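# Fold the paper's raised corner over along its crease

## Task

The sheet is already doubled over, with its folded edge on the left_arm side. At the short end closest to the arm bases, the upper layer's free corner is partly lifted along a diagonal crease, which runs along the line that would lay the short edge onto the long fold. Push that corner further over along the same crease until it stays tipped past vertical without support. At the end the sheet must be the same side up, its other folds must be closed, and there must be no new crease. Release the paper and pull the hands away. The task fails at once if the hands release the paper and the whole sheet drops more than about one finger's width, or if any of it hangs beyond the table edge. Everything has to settle soon after you finish. Dropping the paper, or letting it slide quickly through the fingers, is penalised if its mean height ends more than about a finger's width below where a hand last held it, or two finger widths in a single drop.

## Robot and tools

Robot: two arms, left_arm on the +y side and right_arm on the -y side. Each ends in a five-finger hand: a left hand on left_arm and a right hand on right_arm. The measured bases are left_arm (0, +0.255, +0.037) m and right_arm (+0.039, -0.266, +0.004) m, both turned almost not at all about z.

Scene frame: the origin is at table height, midway between the arms; +x points out over the table, +z up. Image sides do not match arm names. All reported hand positions (m) and quaternions (wxyz) use this frame.

Hand point: a spot fixed to the palm, 0.05 m in front of it and 0.15 m out from the wrist face. Its +z runs along the straight fingers, +y out of the palm, and +x across the palm away from the thumb on the right hand, toward the thumb on the left hand. Straight fingertips sit 0.06 to 0.07 m past the point along +z and 0.06 m behind it along -y. A wrist bracket on the little-finger side can strike things. Arms track commands loosely and often rest 1 to 3 cm (sometimes 5 cm) low or off target with no contact involved. The commanded orientation is clipped to within 40 degrees of the current one.

Row layout (shared by execute_actions and move): 28 numbers, each in [-1, 1], always for both arms. Left arm: dx, dy, dz, rx, ry, rz, then little, ring, middle, index, thumb_bend, thumb_turn, force_limit, speed. Right arm: the same 14 in the same order. The six pose numbers are offsets, not poses. They count from that arm's Hand target as it stands when the action or move begins, along the scene axes, and the arm turns about its own position. 1.0 equals 0.6 m, or 180 degrees for the rotation vector rx, ry, rz. Six zeros re-command the current Hand target. Hand numbers are absolute settings. For fingers and thumb_bend, +1 is straight and -1 is curled. For thumb_turn, +1 is beside the palm and -1 is opposite the fingers. force_limit runs from about 0 N at -1 to 10 N at +1 (15 N for the thumb motors). speed rises from near zero at -1 to full at +0.48 and above. No number means 'unchanged': to keep a hand as it is, resend its last executed eight numbers. If a hand has never been commanded, send its hand_measured, hand_force_limit and hand_speed. For a gentle close use speed -0.94 or lower. A motor starts only when its target changes by at least 0.002.

execute_actions(actions, cameras): actions is a list of actions. Each action is a list of 1 to 15 rows, one row per 1/30 s, and the last row repeats to fill 15 steps. Every row in an action is an offset from that action's start, not from the previous row. cameras lists camera names, ["all"] or []. Images come back by default only for an empty actions list.

move(target, speed, blend, blocking, cameras): target is one 28-number row or a list of up to 15 rows. Every row is an offset from the Hand targets at the move's start. The paths are straight, last at least 0.5 s and at most 10 s, and they do not avoid obstacles or the other arm. speed is in m/s, from 0.002 to 4.3 (default 0.25), with turning capped at twice that value in rad/s. It is one number or one per target. blend, in m, rounds the corners between listed targets; 0 stops at each one. blocking=false returns after about 0.5 s while the motion continues. Faster moves strike harder and stray more. Steer paths around an arm's own base rather than close past it.

wait(seconds 0 to 10, cameras) lets the scene run. stop(cameras) brakes a running move. zoom_image(camera, region [x0,y0,x1,y1] in pixels, at most 504x504) enlarges part of the newest image from cam_high (896x504), cam_left_wrist or cam_right_wrist (672x504 each). show_instructions shows the reference pages. finished_scene(scene=1) ends the scene for good.

Results: each arm's end_effector_position and quat, its Hand target (the base for the next offsets), joint positions, velocities (omitted when they are only noise) and torques. Each hand reports hand_measured, hand_stopped_by (moving, target, force, stalled, fault) and hand_load_n (positive means the finger is being pushed open; near 0 means the grip was lost), plus the force_limit and speed settings, and motor temperatures. A move adds a 'move:' line giving the ending (done, off_target, moving, held, fault) and any limits (paced = pose clipped, held = steps withheld). At 85 °C a MOTOR HOT line appears. At 100 °C that arm goes limp for 30 to 60 s.

Cautions: raise and lower the paper slowly. Never let go of paper that is still moving, and never let it slide or fall. Keep every part of the sheet on the table. Do not ram the table or the camera stand. Keep the two hands from touching or pinching each other. Avoid heavy pushes, because an arm that is blocked keeps pressing; command it back past its hand point to relieve the push. Do not leave arms stretched out or straining, which heats the motors. Before finishing, open the hands, lift them clear and check that the paper stays still.

Each tool is called after "Request:" by a JSON object that holds its "op" and its "data", one argument or row to a line.

Reference images:

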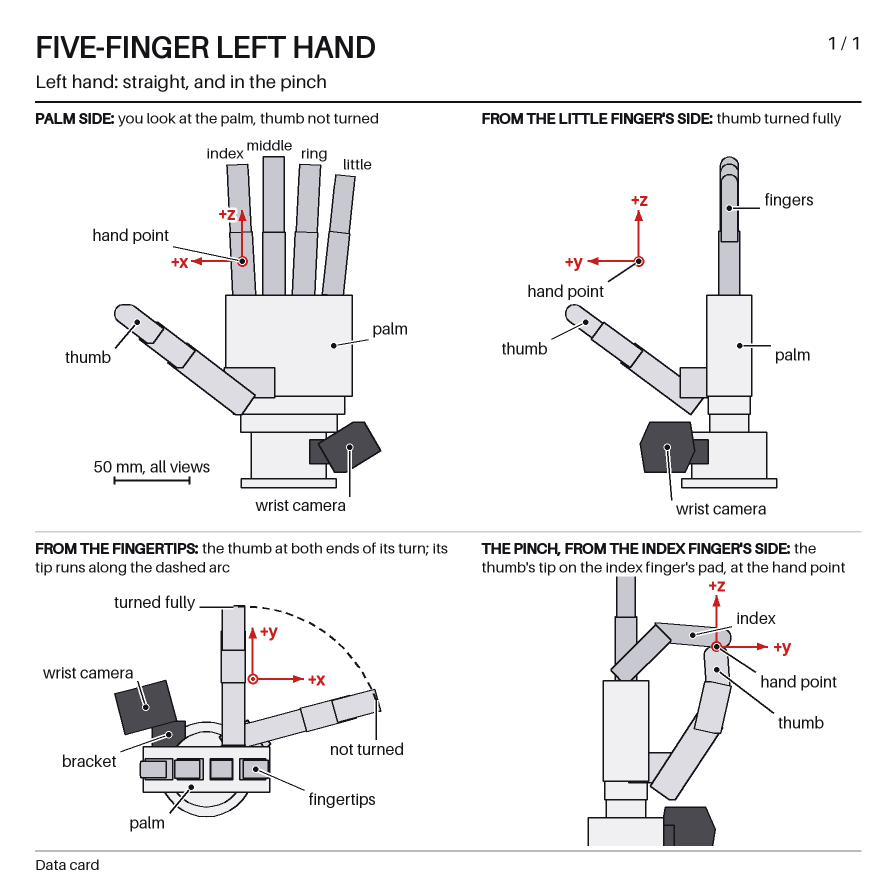

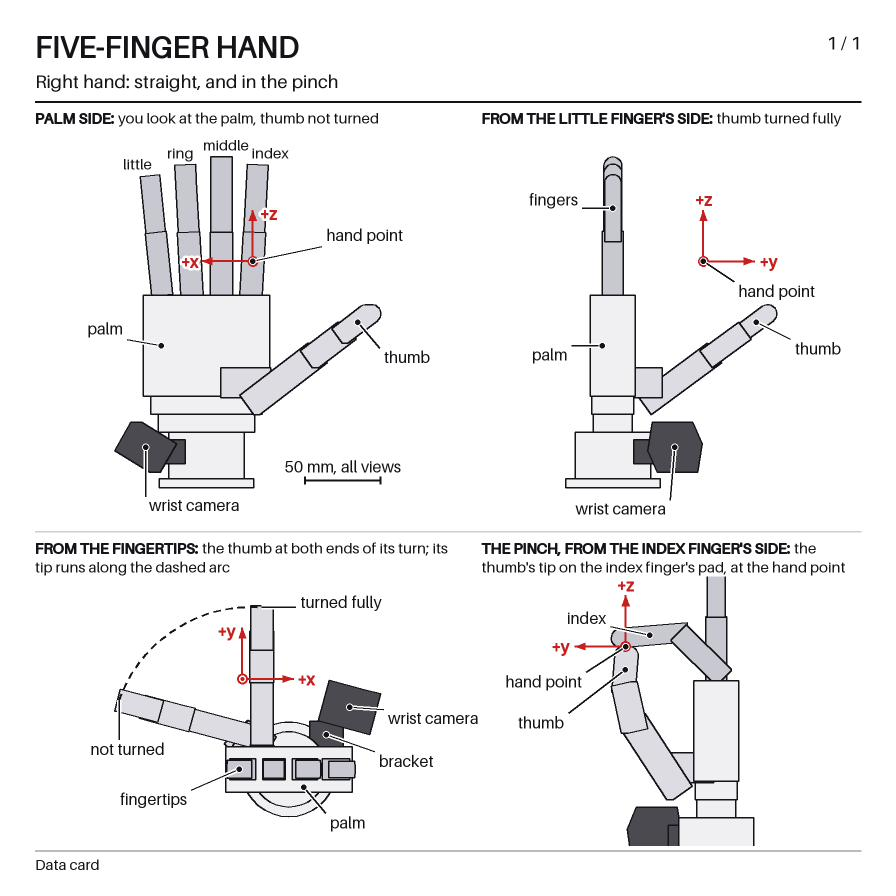

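## Session

Request:
{"op": "execute_actions", "data": {
  "actions": []
}}

Scene clock: 0.00 s.
left_arm: end_effector_position=(+0.3875, -0.1116, +0.3733) hand_measured=(+1.000, +1.000, +1.000, +1.000, +1.000, +1.000) hand_load_n=(+0.0, +0.0, +0.0, +0.0, +0.0, +0.0) hand_stopped_by=(target, target, target, target, target, target) hand_force_limit=0.00 hand_speed=-0.80 end_effector_quat_wxyz=(-0.058, -0.582, +0.688, -0.430) | right_arm: end_effector_position=(+0.6495, -0.4263, +0.1435) hand_measured=(+1.000, +1.000, +1.000, +1.000, +1.000, +1.000) hand_load_n=(+0.0, +0.0, +0.0, +0.0, +0.0, +0.5) hand_stopped_by=(target, target, target, target, target, target) hand_force_limit=0.00 hand_speed=-0.80 end_effector_quat_wxyz=(-0.037, +0.742, -0.216, +0.633)
Joint positions: left_arm=[-0.498 1.303 1.32 -0.75 0.367 -0.526] | right_arm=[-0.157 1.608 0.837 0.573 0.056 -1.218]
Joint velocities: within noise
Joint torques (N m): no reading
Motor temperatures (°C): left_arm=[27 32 24 26 28 26] | right_arm=[27 30 31 24 23 30]
Heat: left arm: hottest shoulder 32 °C; right arm: hottest elbow 31 °C.
Hand target: left_arm +0.3923, -0.1143, +0.3835; -0.055, -0.578, +0.686, -0.438 | right_arm +0.6577, -0.4276, +0.1563; -0.038, +0.734, -0.214, +0.643

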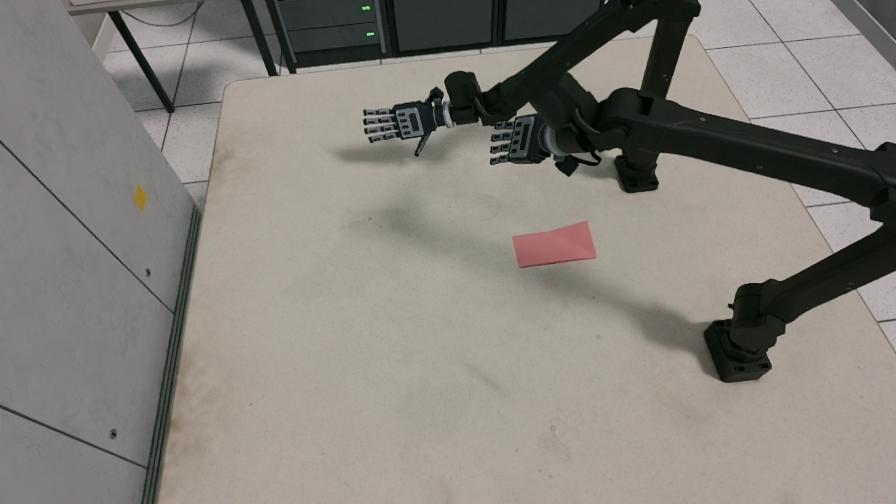

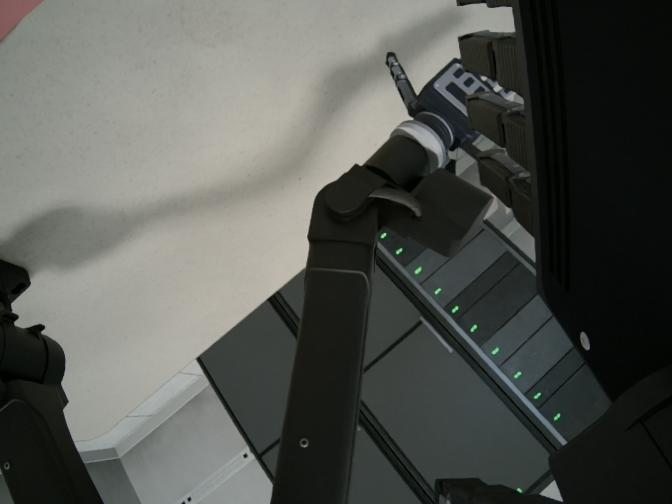

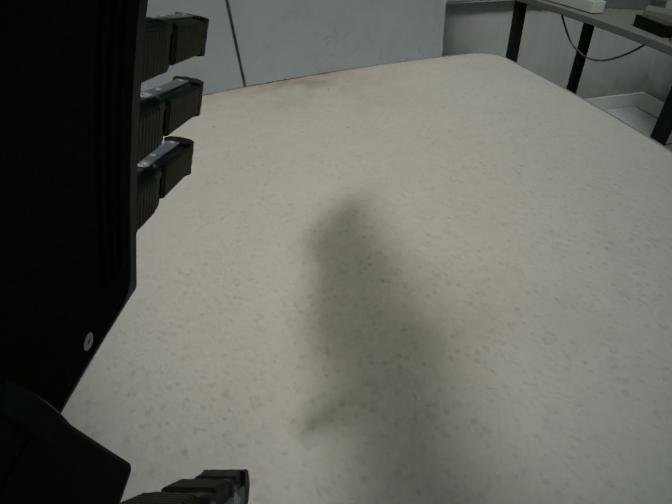

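Request:
{"op": "zoom_image", "data": {
  "camera": "cam_high",
  "region": [490, 200, 630, 290]
}}

Scaled by 3.600.

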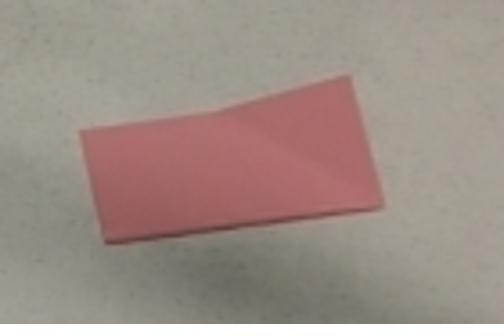

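Request:
{"op": "move", "data": {
  "target": [-0.112, 0.199, -0.3725, 0.3125, -0.0394, -0.4126, 1, 1, 1, 1, 1, -1, 0, -0.2, -0.513, 0.296, 0.24, 0.307, 0.346, -0.264, -0.6, -0.6, 0, 0, 1, 1, 0, -0.2],
  "speed": 0.4,
  "cameras": ["all"]
}}

Scene clock: 98.03 s.
left_arm: end_effector_position=(+0.3261, +0.0066, +0.1643) hand_measured=(+1.000, +1.000, +1.000, +1.000, +1.000, -1.000) hand_load_n=(+0.0, +0.5, +0.0, +0.0, +0.0, -0.5) hand_stopped_by=(target, target, target, target, target, target) hand_force_limit=0.00 hand_speed=-0.20 end_effector_quat_wxyz=(+0.002, -0.008, +1.000, -0.004) | right_arm: end_effector_position=(+0.3413, -0.2491, +0.2880) hand_measured=(-0.600, -0.600, +0.000, +0.000, +1.000, +1.000) hand_load_n=(+0.0, +0.0, +0.0, +0.0, +0.0, +0.0) hand_stopped_by=(target, target, target, target, target, target) hand_force_limit=0.00 hand_speed=-0.20 end_effector_quat_wxyz=(+0.004, +0.715, -0.699, -0.002)
Joint positions: left_arm=[-0.682 1.61 1.316 -1.269 0.003 0.845] | right_arm=[-0.023 1.298 1.398 -1.679 0.002 -0.055]
Joint torques (N m): left_arm=[-1.38 -14.97 7.61 -0.09 -0.14 -0.07] | right_arm=[-1.44 -6.95 10.25 -0.66 -0.13 0.16]
Motor temperatures (°C): left_arm=[27 33 32 25 26 24] | right_arm=[27 31 37 25 22 28]
Heat: left arm: hottest shoulder 33 °C; right arm: hottest elbow 37 °C.
Hand target: left_arm +0.3252, +0.0050, +0.1600; +0.000, +0.001, +1.000, +0.000 | right_arm +0.3501, -0.2500, +0.3004; +0.000, +0.707, -0.707, +0.000
Off the commanded pose: left_arm 0.005 m, 1 deg | right_arm 0.015 m, 1 deg.
joint sent to its limit (right arm) — joint 4 (wrist pitch), lower limit. The joint targets still meet the commanded pose.
move: off_target (right_arm)
camera_calibration:
cam_left_wrist: T_world_to_cam=[[-0.243464, -0.969556, -0.0262026, 0.0924509], [-0.866335, 0.205238, 0.455347, 0.211494], [-0.436106, 0.133561, -0.889929, 0.401693], [0, 0, 0, 1]] pos_world=[0.380914, -0.00742077, 0.263598]
cam_right_wrist: T_world_to_cam=[[-0.957481, -0.282817, 0.0569657, 0.235832], [-0.213126, 0.826491, 0.521048, 0.127271], [-0.194443, 0.486752, -0.851624, 0.542484], [0, 0, 0, 1]] pos_world=[0.358411, -0.302546, 0.382244]

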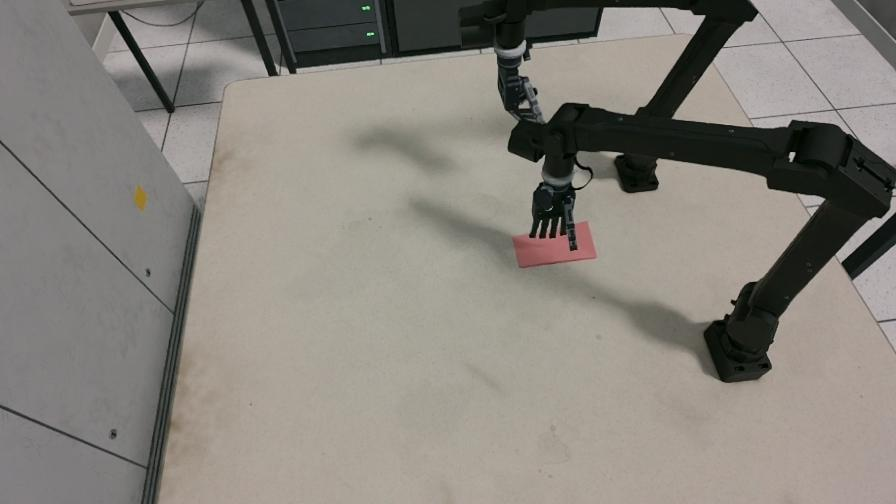

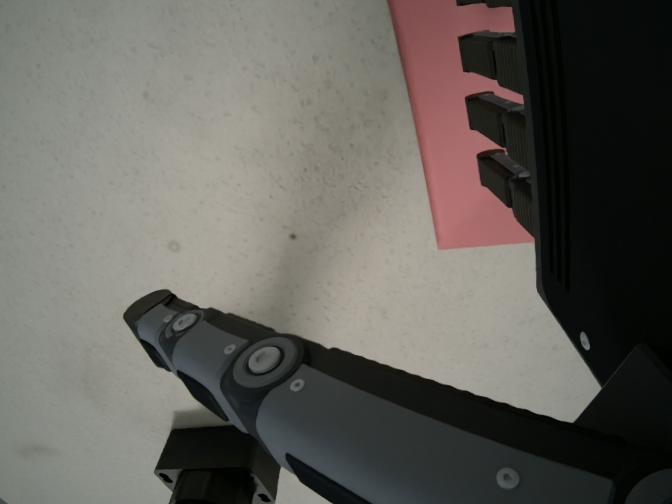

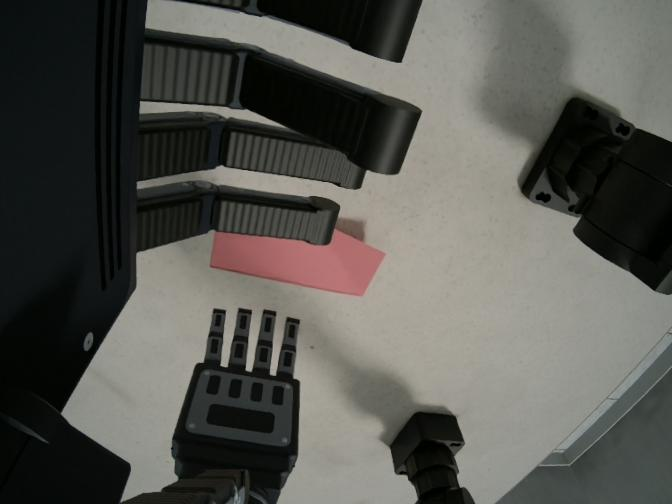

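Request:
{"op": "zoom_image", "data": {
  "camera": "cam_right_wrist",
  "region": [190, 180, 430, 360]
}}

Request:
{"op": "zoom_image", "data": {
  "camera": "cam_high",
  "region": [490, 160, 630, 290]
}}

Scaled by 2.100 from the camera's 672x504 image, which has a finer 960x720 frame.

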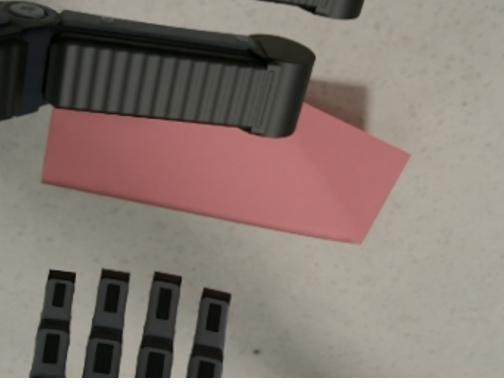

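Scaled by 3.600.

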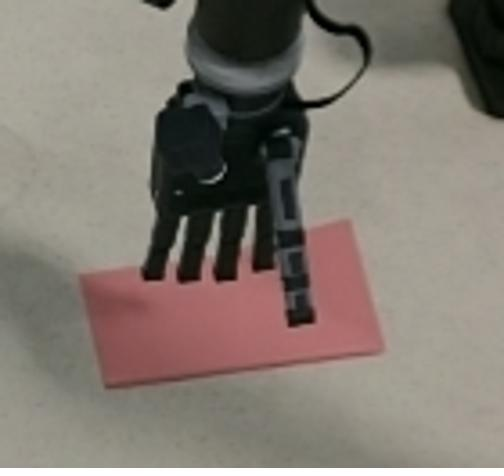

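Request:
{"op": "move", "data": {
  "target": [0.033, -0.05, -0.0833, 0, 0, 0, 1, 1, 1, 1, 1, -1, 0, -0.2, -0.147, 0.05, -0.25, 0, 0, -0.489, -0.6, -0.6, 0, 0, -0.9, -1, 0, 0.1],
  "speed": 0.4,
  "cameras": ["all"]
}}

Scene clock: 124.40 s.
left_arm: end_effector_position=(+0.3390, -0.0118, +0.1104) hand_measured=(+1.000, +1.000, +1.000, +1.000, +1.000, -1.000) hand_load_n=(+0.0, +0.0, +0.0, +0.0, +0.0, +0.0) hand_stopped_by=(target, target, target, target, target, target) hand_force_limit=0.00 hand_speed=-0.20 end_effector_quat_wxyz=(-0.008, -0.002, +1.000, +0.005) | right_arm: end_effector_position=(+0.2574, -0.2204, +0.1473) hand_measured=(-0.600, -0.600, +0.000, +0.000, -0.752, -1.000) hand_load_n=(+0.0, +0.0, +2.0, +0.5, +21.5, +3.5) hand_stopped_by=(target, target, target, target, force, target) hand_force_limit=0.00 hand_speed=0.10 end_effector_quat_wxyz=(-0.011, -0.020, +1.000, +0.004)
Joint positions: left_arm=[-0.695 1.73 1.316 -1.175 0.003 0.844] | right_arm=[-0.078 0.833 0.716 -1.477 -0.005 1.443]
Joint torques (N m): left_arm=[-1.73 -15.79 9.5 0.12 -0.12 -0.19] | right_arm=[0.03 -1.79 7.83 0.09 0.1 0.14]
Heat: left arm: hottest shoulder 33 °C; right arm: hottest elbow 39 °C.
Hand target: left_arm +0.3450, -0.0249, +0.1101; +0.000, +0.000, +1.000, +0.000 | right_arm +0.2617, -0.2200, +0.1503; +0.000, -0.017, +1.000, +0.000
Off the commanded pose: left_arm 0.014 m, 1 deg | right_arm 0.005 m, 1 deg.
move: off_target (left_arm)
camera_calibration:
cam_left_wrist: T_world_to_cam=[[-0.255172, -0.966147, -0.0380394, 0.0817309], [-0.85471, 0.206996, 0.47605, 0.244793], [-0.45206, 0.153987, -0.878595, 0.366074], [0, 0, 0, 1]] pos_world=[0.39557, -0.0280779, 0.208206]
cam_right_wrist: T_world_to_cam=[[-0.298591, 0.952329, 0.0625488, 0.273412], [0.833056, 0.228093, 0.503975, -0.239644], [0.465683, 0.202589, -0.86145, 0.161298], [0, 0, 0, 1]] pos_world=[0.206161, -0.238395, 0.242623]

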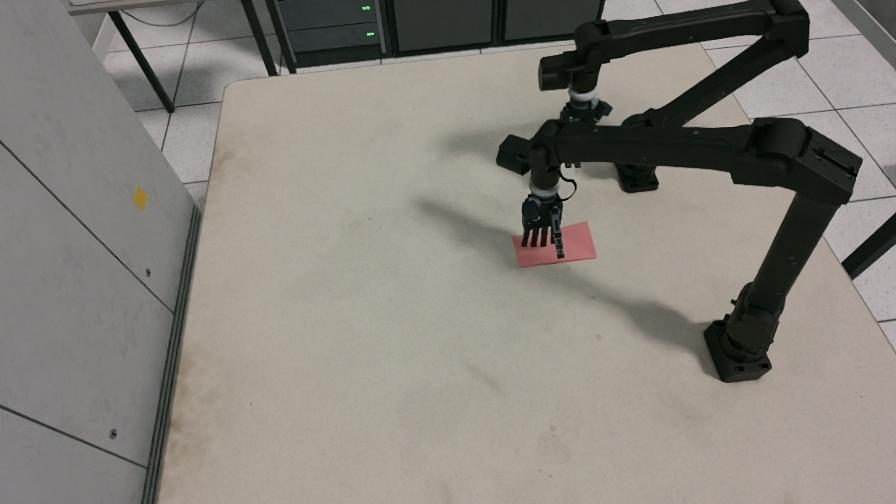

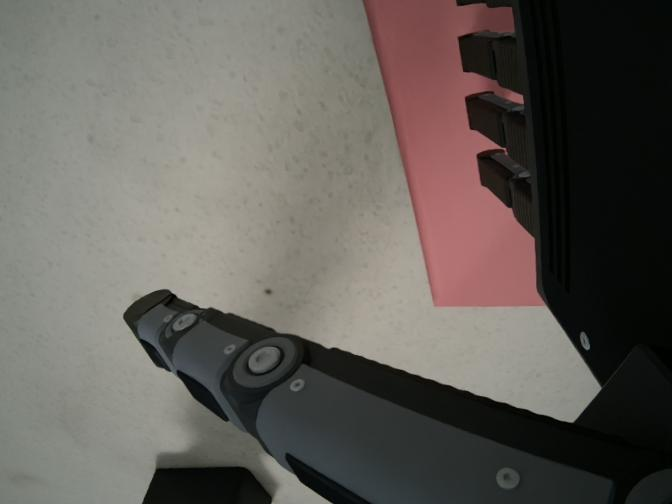

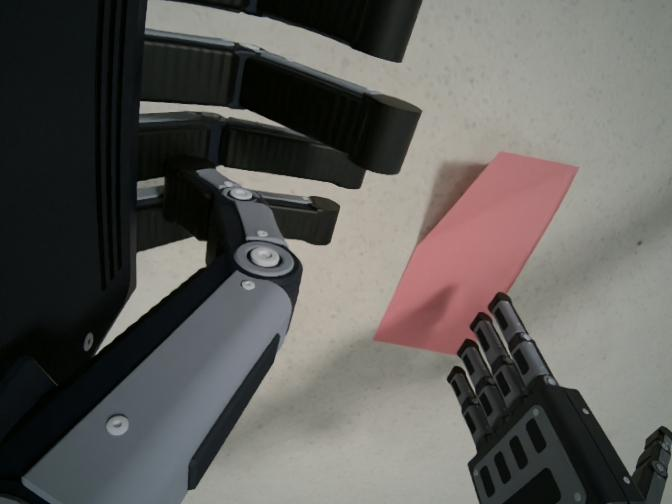

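Request:
{"op": "zoom_image", "data": {
  "camera": "cam_right_wrist",
  "region": [350, 120, 620, 380]
}}

Request:
{"op": "zoom_image", "data": {
  "camera": "cam_high",
  "region": [490, 170, 630, 290]
}}

Scaled by 1.867 from the camera's 672x504 image, which has a finer 960x720 frame.

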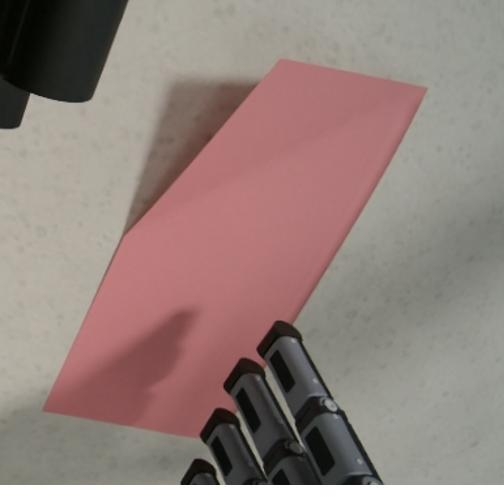

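Scaled by 3.600.

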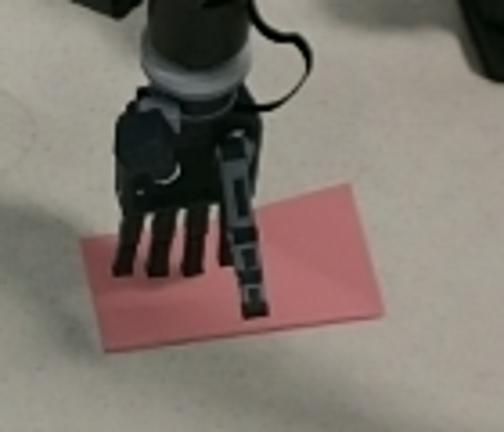

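Request:
{"op": "zoom_image", "data": {
  "camera": "cam_right_wrist",
  "region": [400, 120, 520, 260]
}}

Scaled by 3.600 from the camera's 672x504 image, which has a finer 960x720 frame.

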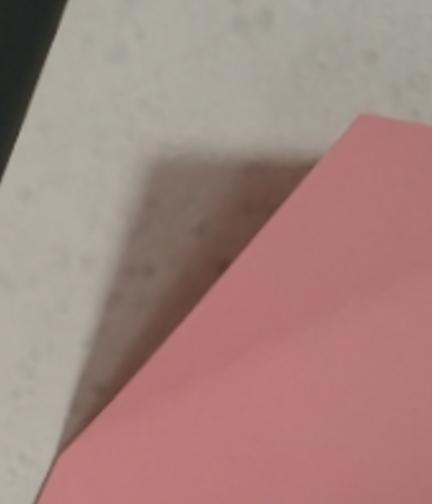

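Request:
{"op": "move", "data": {
  "target": [0.003, -0.030, -0.045, 0, 0, 0, 1, 1, 1, 1, 1, -1, 0, -0.2, 0, 0, 0, 0, 0, 0, -0.6, -0.6, 0, 0, -0.66, -1, 0, 0.1],
  "speed": 0.15,
  "cameras": ["all"]
}}

Request:
{"op": "zoom_image", "data": {
  "camera": "cam_high",
  "region": [490, 170, 630, 290]
}}

Request:
{"op": "zoom_image", "data": {
  "camera": "cam_right_wrist",
  "region": [350, 120, 620, 390]
}}

Scene clock: 152.57 s.
left_arm: end_effector_position=(+0.3391, -0.0290, +0.0813) hand_measured=(+1.000, +1.000, +1.000, +1.000, +1.000, -1.000) hand_load_n=(+0.5, +0.0, +0.0, +0.0, -0.5, +0.0) hand_stopped_by=(target, target, target, target, target, target) hand_force_limit=0.00 hand_speed=-0.20 end_effector_quat_wxyz=(-0.010, +0.000, +1.000, +0.007) | right_arm: end_effector_position=(+0.2574, -0.2205, +0.1473) hand_measured=(-0.600, -0.600, +0.000, +0.000, -0.660, -1.000) hand_load_n=(+0.0, +0.0, +0.0, +0.0, +0.5, +0.0) hand_stopped_by=(target, target, target, target, target, target) hand_force_limit=0.00 hand_speed=0.10 end_effector_quat_wxyz=(-0.011, -0.019, +1.000, +0.004)
Joint positions: left_arm=[-0.721 1.794 1.32 -1.121 0.003 0.822] | right_arm=[-0.078 0.833 0.716 -1.477 -0.005 1.444]
Joint torques (N m): left_arm=[-1.67 -16.5 9.72 0.01 -0.13 -0.27] | right_arm=[-0.03 -1.9 7.6 0.2 0.1 0.14]
Heat: left arm: hottest elbow 33 °C; right arm: hottest elbow 37 °C.
Hand target: left_arm +0.3467, -0.0428, +0.0830; +0.000, +0.000, +1.000, +0.000 | right_arm +0.2617, -0.2199, +0.1503; +0.000, -0.017, +1.000, +0.000
Off the commanded pose: left_arm 0.016 m, 1 deg | right_arm 0.005 m, 1 deg.
move: off_target (left_arm)
camera_calibration:
cam_left_wrist: T_world_to_cam=[[-0.259417, -0.964892, -0.0410679, 0.0657135], [-0.851928, 0.208603, 0.480316, 0.260987], [-0.454887, 0.159589, -0.876133, 0.3442], [0, 0, 0, 1]] pos_world=[0.395961, -0.0459669, 0.178908]
cam_right_wrist: T_world_to_cam=[[-0.29782, 0.952571, 0.0625394, 0.273219], [0.833269, 0.227436, 0.503921, -0.239854], [0.465797, 0.20219, -0.861483, 0.161167], [0, 0, 0, 1]] pos_world=[0.206162, -0.238296, 0.242623]

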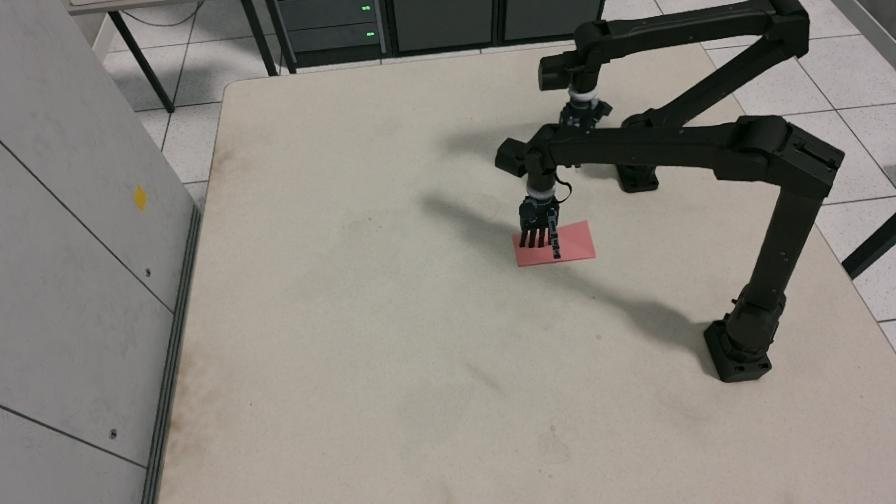

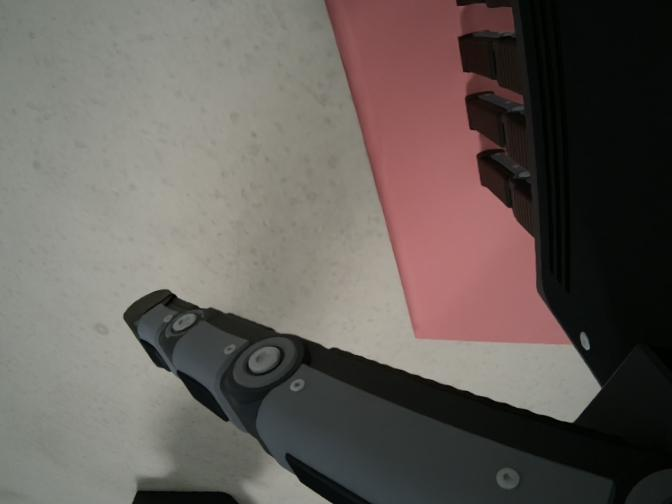

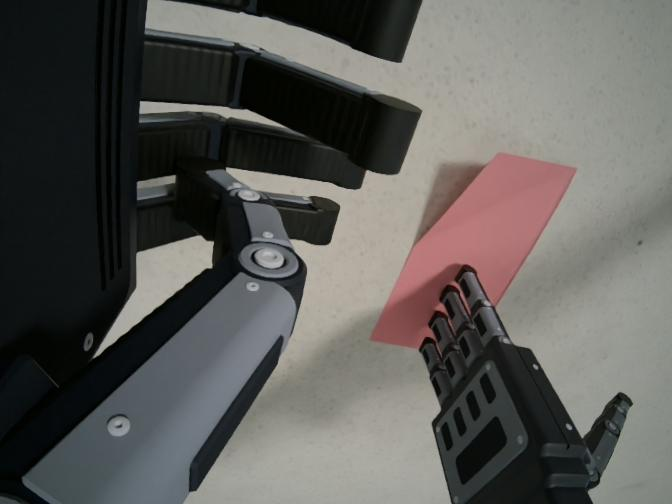

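Scaled by 3.600.

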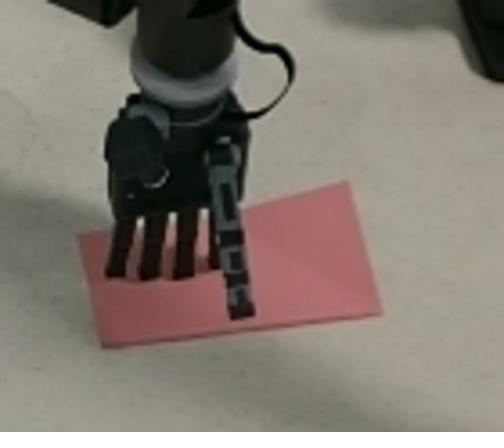

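Scaled by 1.867 from the camera's 672x504 image, which has a finer 960x720 frame.

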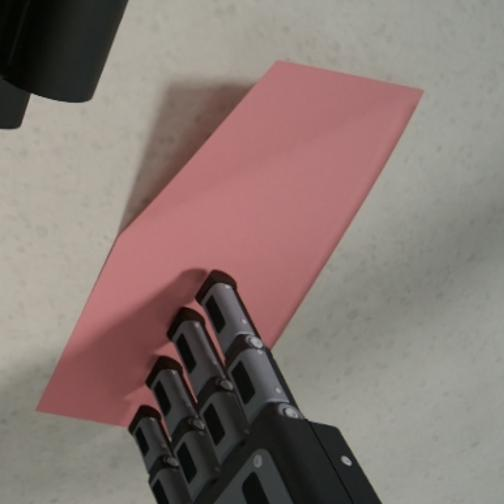

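Request:
{"op": "move", "data": {
  "target": [0, 0, -0.022, 0, 0, 0, 1, 1, 1, 1, 1, -1, 0, -0.2, 0.03, 0.05, -0.08, 0, 0, 0, -0.6, -0.6, 0, 0, -0.66, -1, 0, 0.1],
  "speed": 0.1,
  "cameras": ["cam_high", "cam_right_wrist"]
}}

Request:
{"op": "zoom_image", "data": {
  "camera": "cam_right_wrist",
  "region": [300, 100, 600, 400]
}}

Request:
{"op": "zoom_image", "data": {
  "camera": "cam_high",
  "region": [490, 170, 630, 290]
}}

Scene clock: 157.27 s.
left_arm: end_effector_position=(+0.3438, -0.0333, +0.0795) hand_measured=(+1.000, +1.000, +1.000, +1.000, +1.000, -1.000) hand_load_n=(+0.0, +0.0, -0.5, +0.0, +0.0, +0.0) hand_stopped_by=(target, target, target, target, target, target) hand_force_limit=0.00 hand_speed=-0.20 end_effector_quat_wxyz=(-0.001, +0.000, +1.000, -0.001) | right_arm: end_effector_position=(+0.2760, -0.1908, +0.1034) hand_measured=(-0.600, -0.600, +0.000, +0.000, -0.660, -1.000) hand_load_n=(+0.0, +0.0, +0.0, +0.0, +0.0, +0.0) hand_stopped_by=(target, target, target, target, target, target) hand_force_limit=0.00 hand_speed=0.10 end_effector_quat_wxyz=(-0.002, -0.021, +1.000, +0.002)
Joint positions: left_arm=[-0.721 1.794 1.32 -1.097 0.003 0.821] | right_arm=[0.072 0.908 0.634 -1.301 -0.004 1.591]
Joint torques (N m): left_arm=[-1.73 -15.56 8.47 0.32 -0.13 -0.19] | right_arm=[-0.26 -1.14 7.36 0.1 0.06 0.18]
Heat: left arm: hottest shoulder 33 °C; right arm: hottest elbow 37 °C.
Hand target: left_arm +0.3467, -0.0429, +0.0699; +0.000, +0.000, +1.000, +0.000 | right_arm +0.2798, -0.1900, +0.1024; +0.000, -0.017, +1.000, +0.000
Off the commanded pose: left_arm 0.014 m, 0 deg | right_arm 0.004 m, 1 deg.
move: off_target (left_arm)
camera_calibration:
cam_right_wrist: T_world_to_cam=[[-0.301444, 0.951946, 0.0541266, 0.255013], [0.823318, 0.23124, 0.51834, -0.237904], [0.480916, 0.200814, -0.85346, 0.103375], [0, 0, 0, 1]] pos_world=[0.223028, -0.208504, 0.197738]
Images, in order (width x height): cam_high 896x504, cam_right_wrist 672x504.

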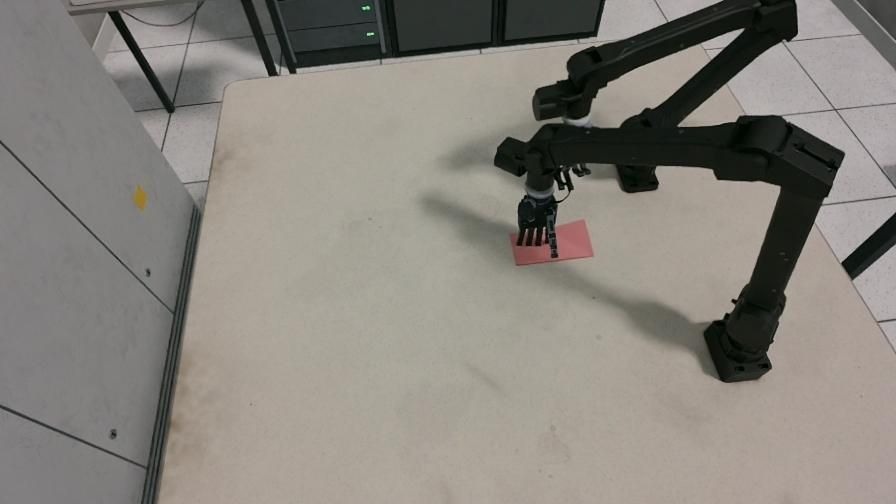

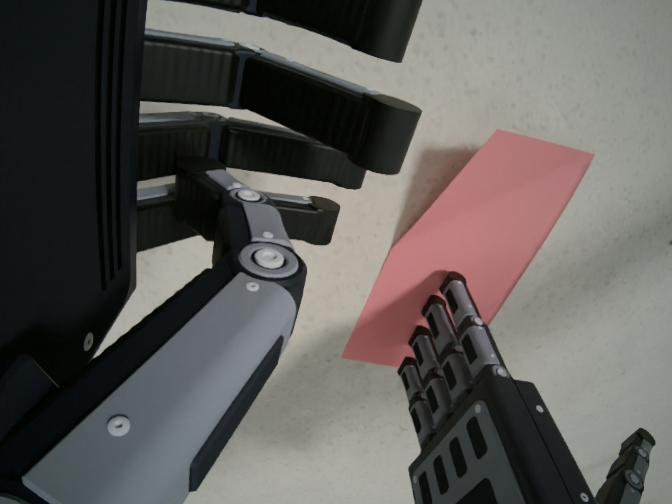

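Scaled by 1.680 from the camera's 672x504 image, which has a finer 960x720 frame.

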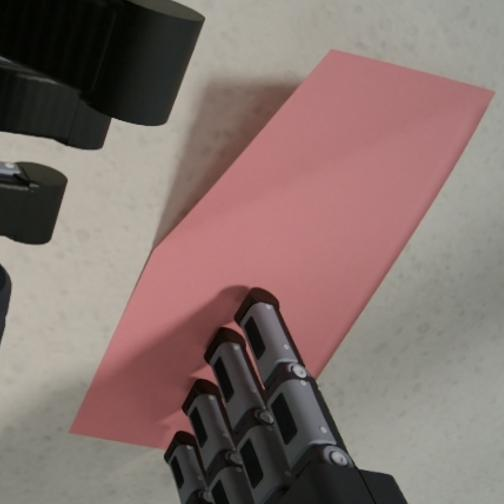

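Scaled by 3.600.

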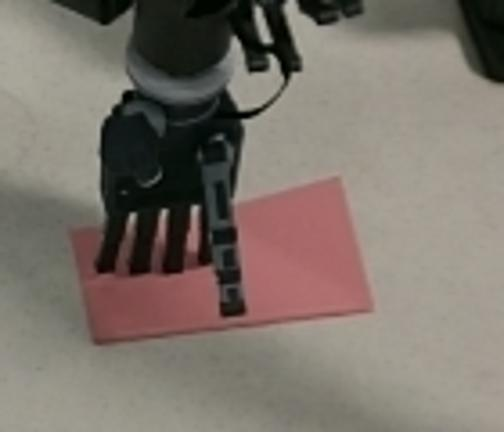

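Request:
{"op": "move", "data": {
  "target": [0, 0, 0, 0, 0, 0, 1, 1, 1, 1, 1, -1, 0, -0.2, -0.0167, 0.045, -0.097, 0, 0, 0, -0.6, -0.6, 0, 0, -0.66, -1, 0, 0.1],
  "speed": 0.1,
  "cameras": ["cam_high", "cam_right_wrist"]
}}

Request:
{"op": "zoom_image", "data": {
  "camera": "cam_right_wrist",
  "region": [280, 60, 620, 400]
}}

Request:
{"op": "zoom_image", "data": {
  "camera": "cam_high",
  "region": [490, 170, 630, 290]
}}

Scene clock: 169.90 s.
left_arm: end_effector_position=(+0.3438, -0.0333, +0.0795) hand_measured=(+1.000, +1.000, +1.000, +1.000, +1.000, -1.000) hand_load_n=(+0.0, +0.0, -0.5, +0.0, +0.0, +0.0) hand_stopped_by=(target, target, target, target, target, target) hand_force_limit=0.00 hand_speed=-0.20 end_effector_quat_wxyz=(-0.001, +0.000, +1.000, -0.001) | right_arm: end_effector_position=(+0.2661, -0.1643, +0.0451) hand_measured=(-0.600, -0.600, +0.000, +0.000, -0.660, -1.000) hand_load_n=(+0.0, +0.0, +0.0, +0.0, +0.0, +0.0) hand_stopped_by=(target, target, target, target, target, target) hand_force_limit=0.00 hand_speed=0.10 end_effector_quat_wxyz=(-0.002, -0.021, +1.000, +0.002)
Joint positions: left_arm=[-0.721 1.794 1.32 -1.097 0.003 0.821] | right_arm=[0.207 0.965 0.5 -1.11 -0.004 1.726]
Joint torques (N m): left_arm=[-1.79 -15.56 8.54 0.38 -0.13 -0.19] | right_arm=[-0.44 -0.85 7.09 0.1 0.04 0.11]
Heat: left arm: hottest shoulder 33 °C; right arm: hottest elbow 36 °C.
Hand target: left_arm +0.3467, -0.0429, +0.0699; +0.000, +0.000, +1.000, +0.000 | right_arm +0.2697, -0.1629, +0.0442; +0.000, -0.017, +1.000, +0.000
Off the commanded pose: left_arm 0.014 m, 0 deg | right_arm 0.004 m, 1 deg.
move: off_target (left_arm)
camera_calibration:
cam_right_wrist: T_world_to_cam=[[-0.301438, 0.951998, 0.0532415, 0.230022], [0.823322, 0.231718, 0.51812, -0.205701], [0.480912, 0.200016, -0.853649, 0.0529567], [0, 0, 0, 1]] pos_world=[0.213228, -0.181908, 0.139538]
Images, in order (width x height): cam_high 896x504, cam_right_wrist 672x504.

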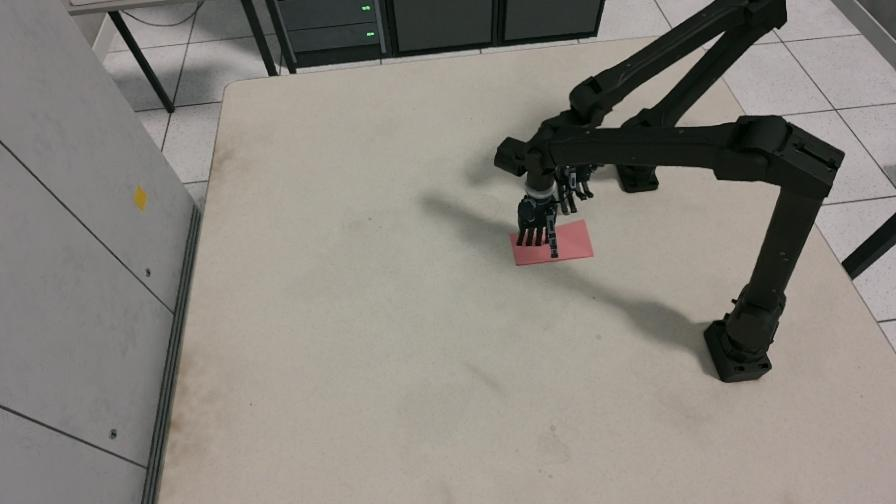

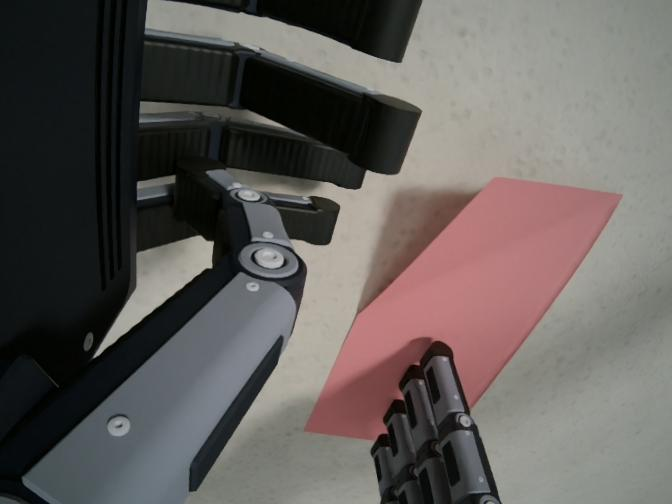

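Scaled by 1.482 from the camera's 672x504 image, which has a finer 960x720 frame.

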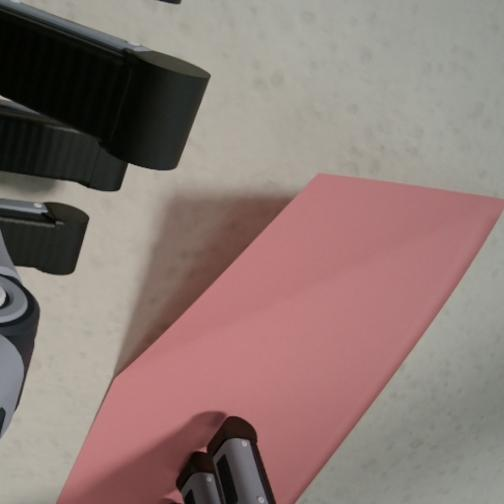

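Scaled by 3.600.

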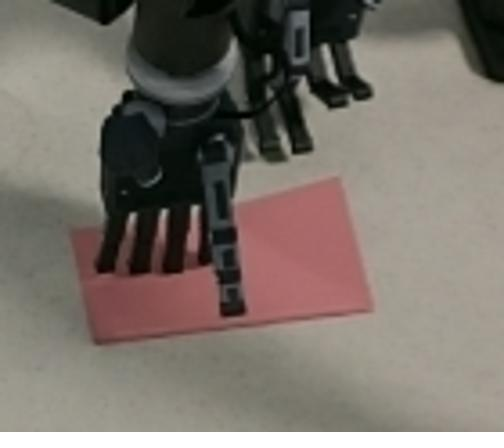

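Request:
{"op": "move", "data": {
  "target": [
    [0, 0, 0, 0, 0, 0, 1, 1, 1, 1, 1, -1, 0, -0.2, 0, 0, -0.0205, 0, 0, 0, -0.6, -0.6, 0, 0, -0.66, -1, 0, 0.1],
    [0, 0, 0, 0, 0, 0, 1, 1, 1, 1, 1, -1, 0, -0.2, 0, 0.045, -0.0205, 0, 0, 0, -0.6, -0.6, 0, 0, -0.66, -1, 0, 0.1]
  ],
  "speed": 0.08,
  "cameras": ["cam_high", "cam_right_wrist"]
}}

Request:
{"op": "zoom_image", "data": {
  "camera": "cam_right_wrist",
  "region": [280, 130, 620, 470]
}}

Request:
{"op": "zoom_image", "data": {
  "camera": "cam_high",
  "region": [490, 170, 630, 290]
}}

Scene clock: 176.63 s.
left_arm: end_effector_position=(+0.3438, -0.0333, +0.0795) hand_measured=(+1.000, +1.000, +1.000, +1.000, +1.000, -1.000) hand_load_n=(+0.0, +0.0, -0.5, +0.5, +0.0, +0.0) hand_stopped_by=(target, target, target, target, target, target) hand_force_limit=0.00 hand_speed=-0.20 end_effector_quat_wxyz=(-0.001, +0.000, +1.000, -0.001) | right_arm: end_effector_position=(+0.2613, -0.1394, +0.0290) hand_measured=(-0.600, -0.600, +0.000, +0.000, -0.660, -1.000) hand_load_n=(+0.0, +0.0, +0.0, +0.0, +0.0, +0.0) hand_stopped_by=(target, target, target, target, target, target) hand_force_limit=0.00 hand_speed=0.10 end_effector_quat_wxyz=(-0.007, -0.021, +1.000, +0.000)
Joint positions: left_arm=[-0.721 1.794 1.32 -1.097 0.003 0.821] | right_arm=[0.332 1.012 0.48 -1.052 -0.003 1.85]
Joint torques (N m): left_arm=[-1.61 -15.68 8.49 0.35 -0.12 -0.18] | right_arm=[-0.03 -1.44 7.47 0.16 0.03 0.12]
Heat: left arm: hottest shoulder 33 °C; right arm: hottest elbow 36 °C.
Hand target: left_arm +0.3467, -0.0429, +0.0699; +0.000, +0.000, +1.000, +0.000 | right_arm +0.2697, -0.1359, +0.0319; +0.000, -0.017, +1.000, +0.000
Off the commanded pose: left_arm 0.014 m, 0 deg | right_arm 0.010 m, 1 deg.
move: off_target (left_arm)
camera_calibration:
cam_right_wrist: T_world_to_cam=[[-0.301667, 0.952001, 0.0518764, 0.205784], [0.827892, 0.234577, 0.509478, -0.199585], [0.472855, 0.196641, -0.858918, 0.0383218], [0, 0, 0, 1]] pos_world=[0.209193, -0.156624, 0.123924]
Images, in order (width x height): cam_high 896x504, cam_right_wrist 672x504.

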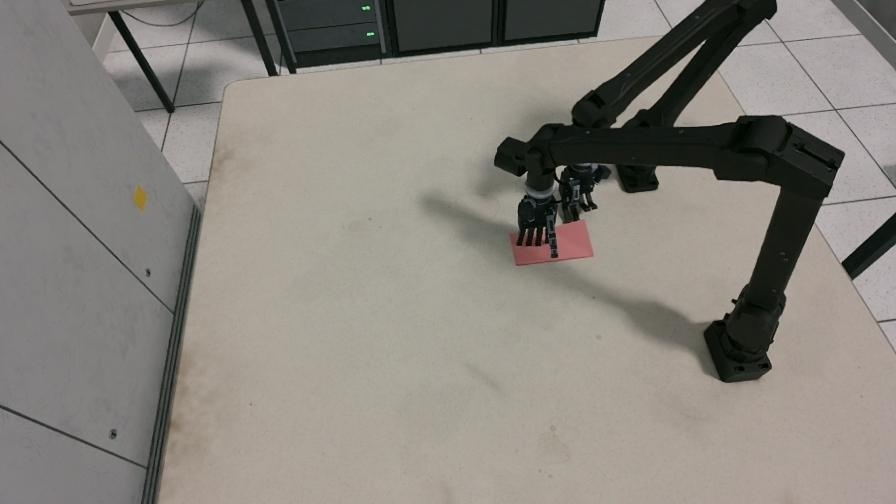

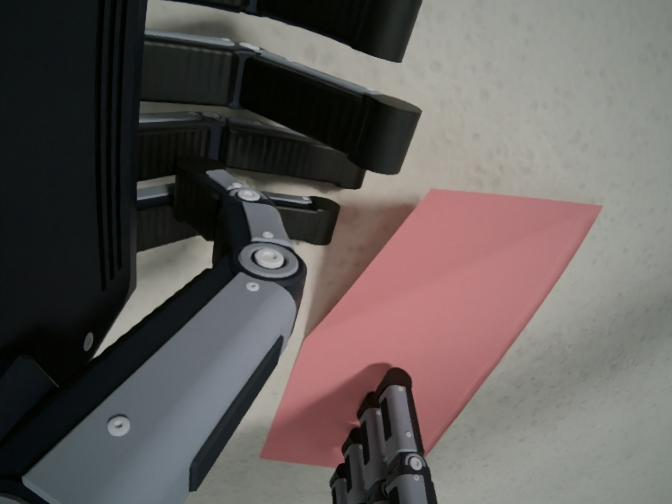

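Scaled by 1.482 from the camera's 672x504 image, which has a finer 960x720 frame.

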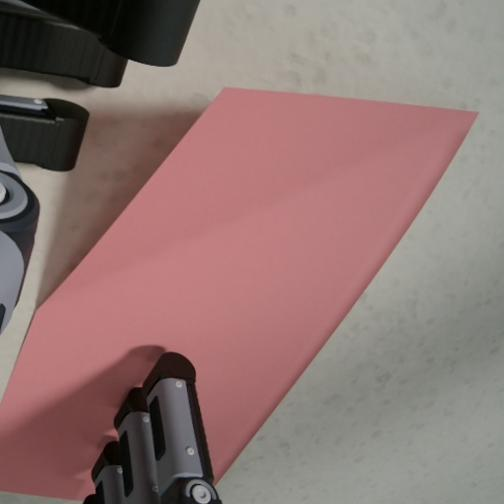

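Scaled by 3.600.

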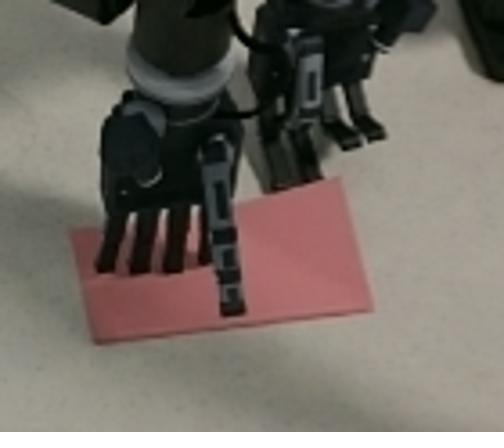

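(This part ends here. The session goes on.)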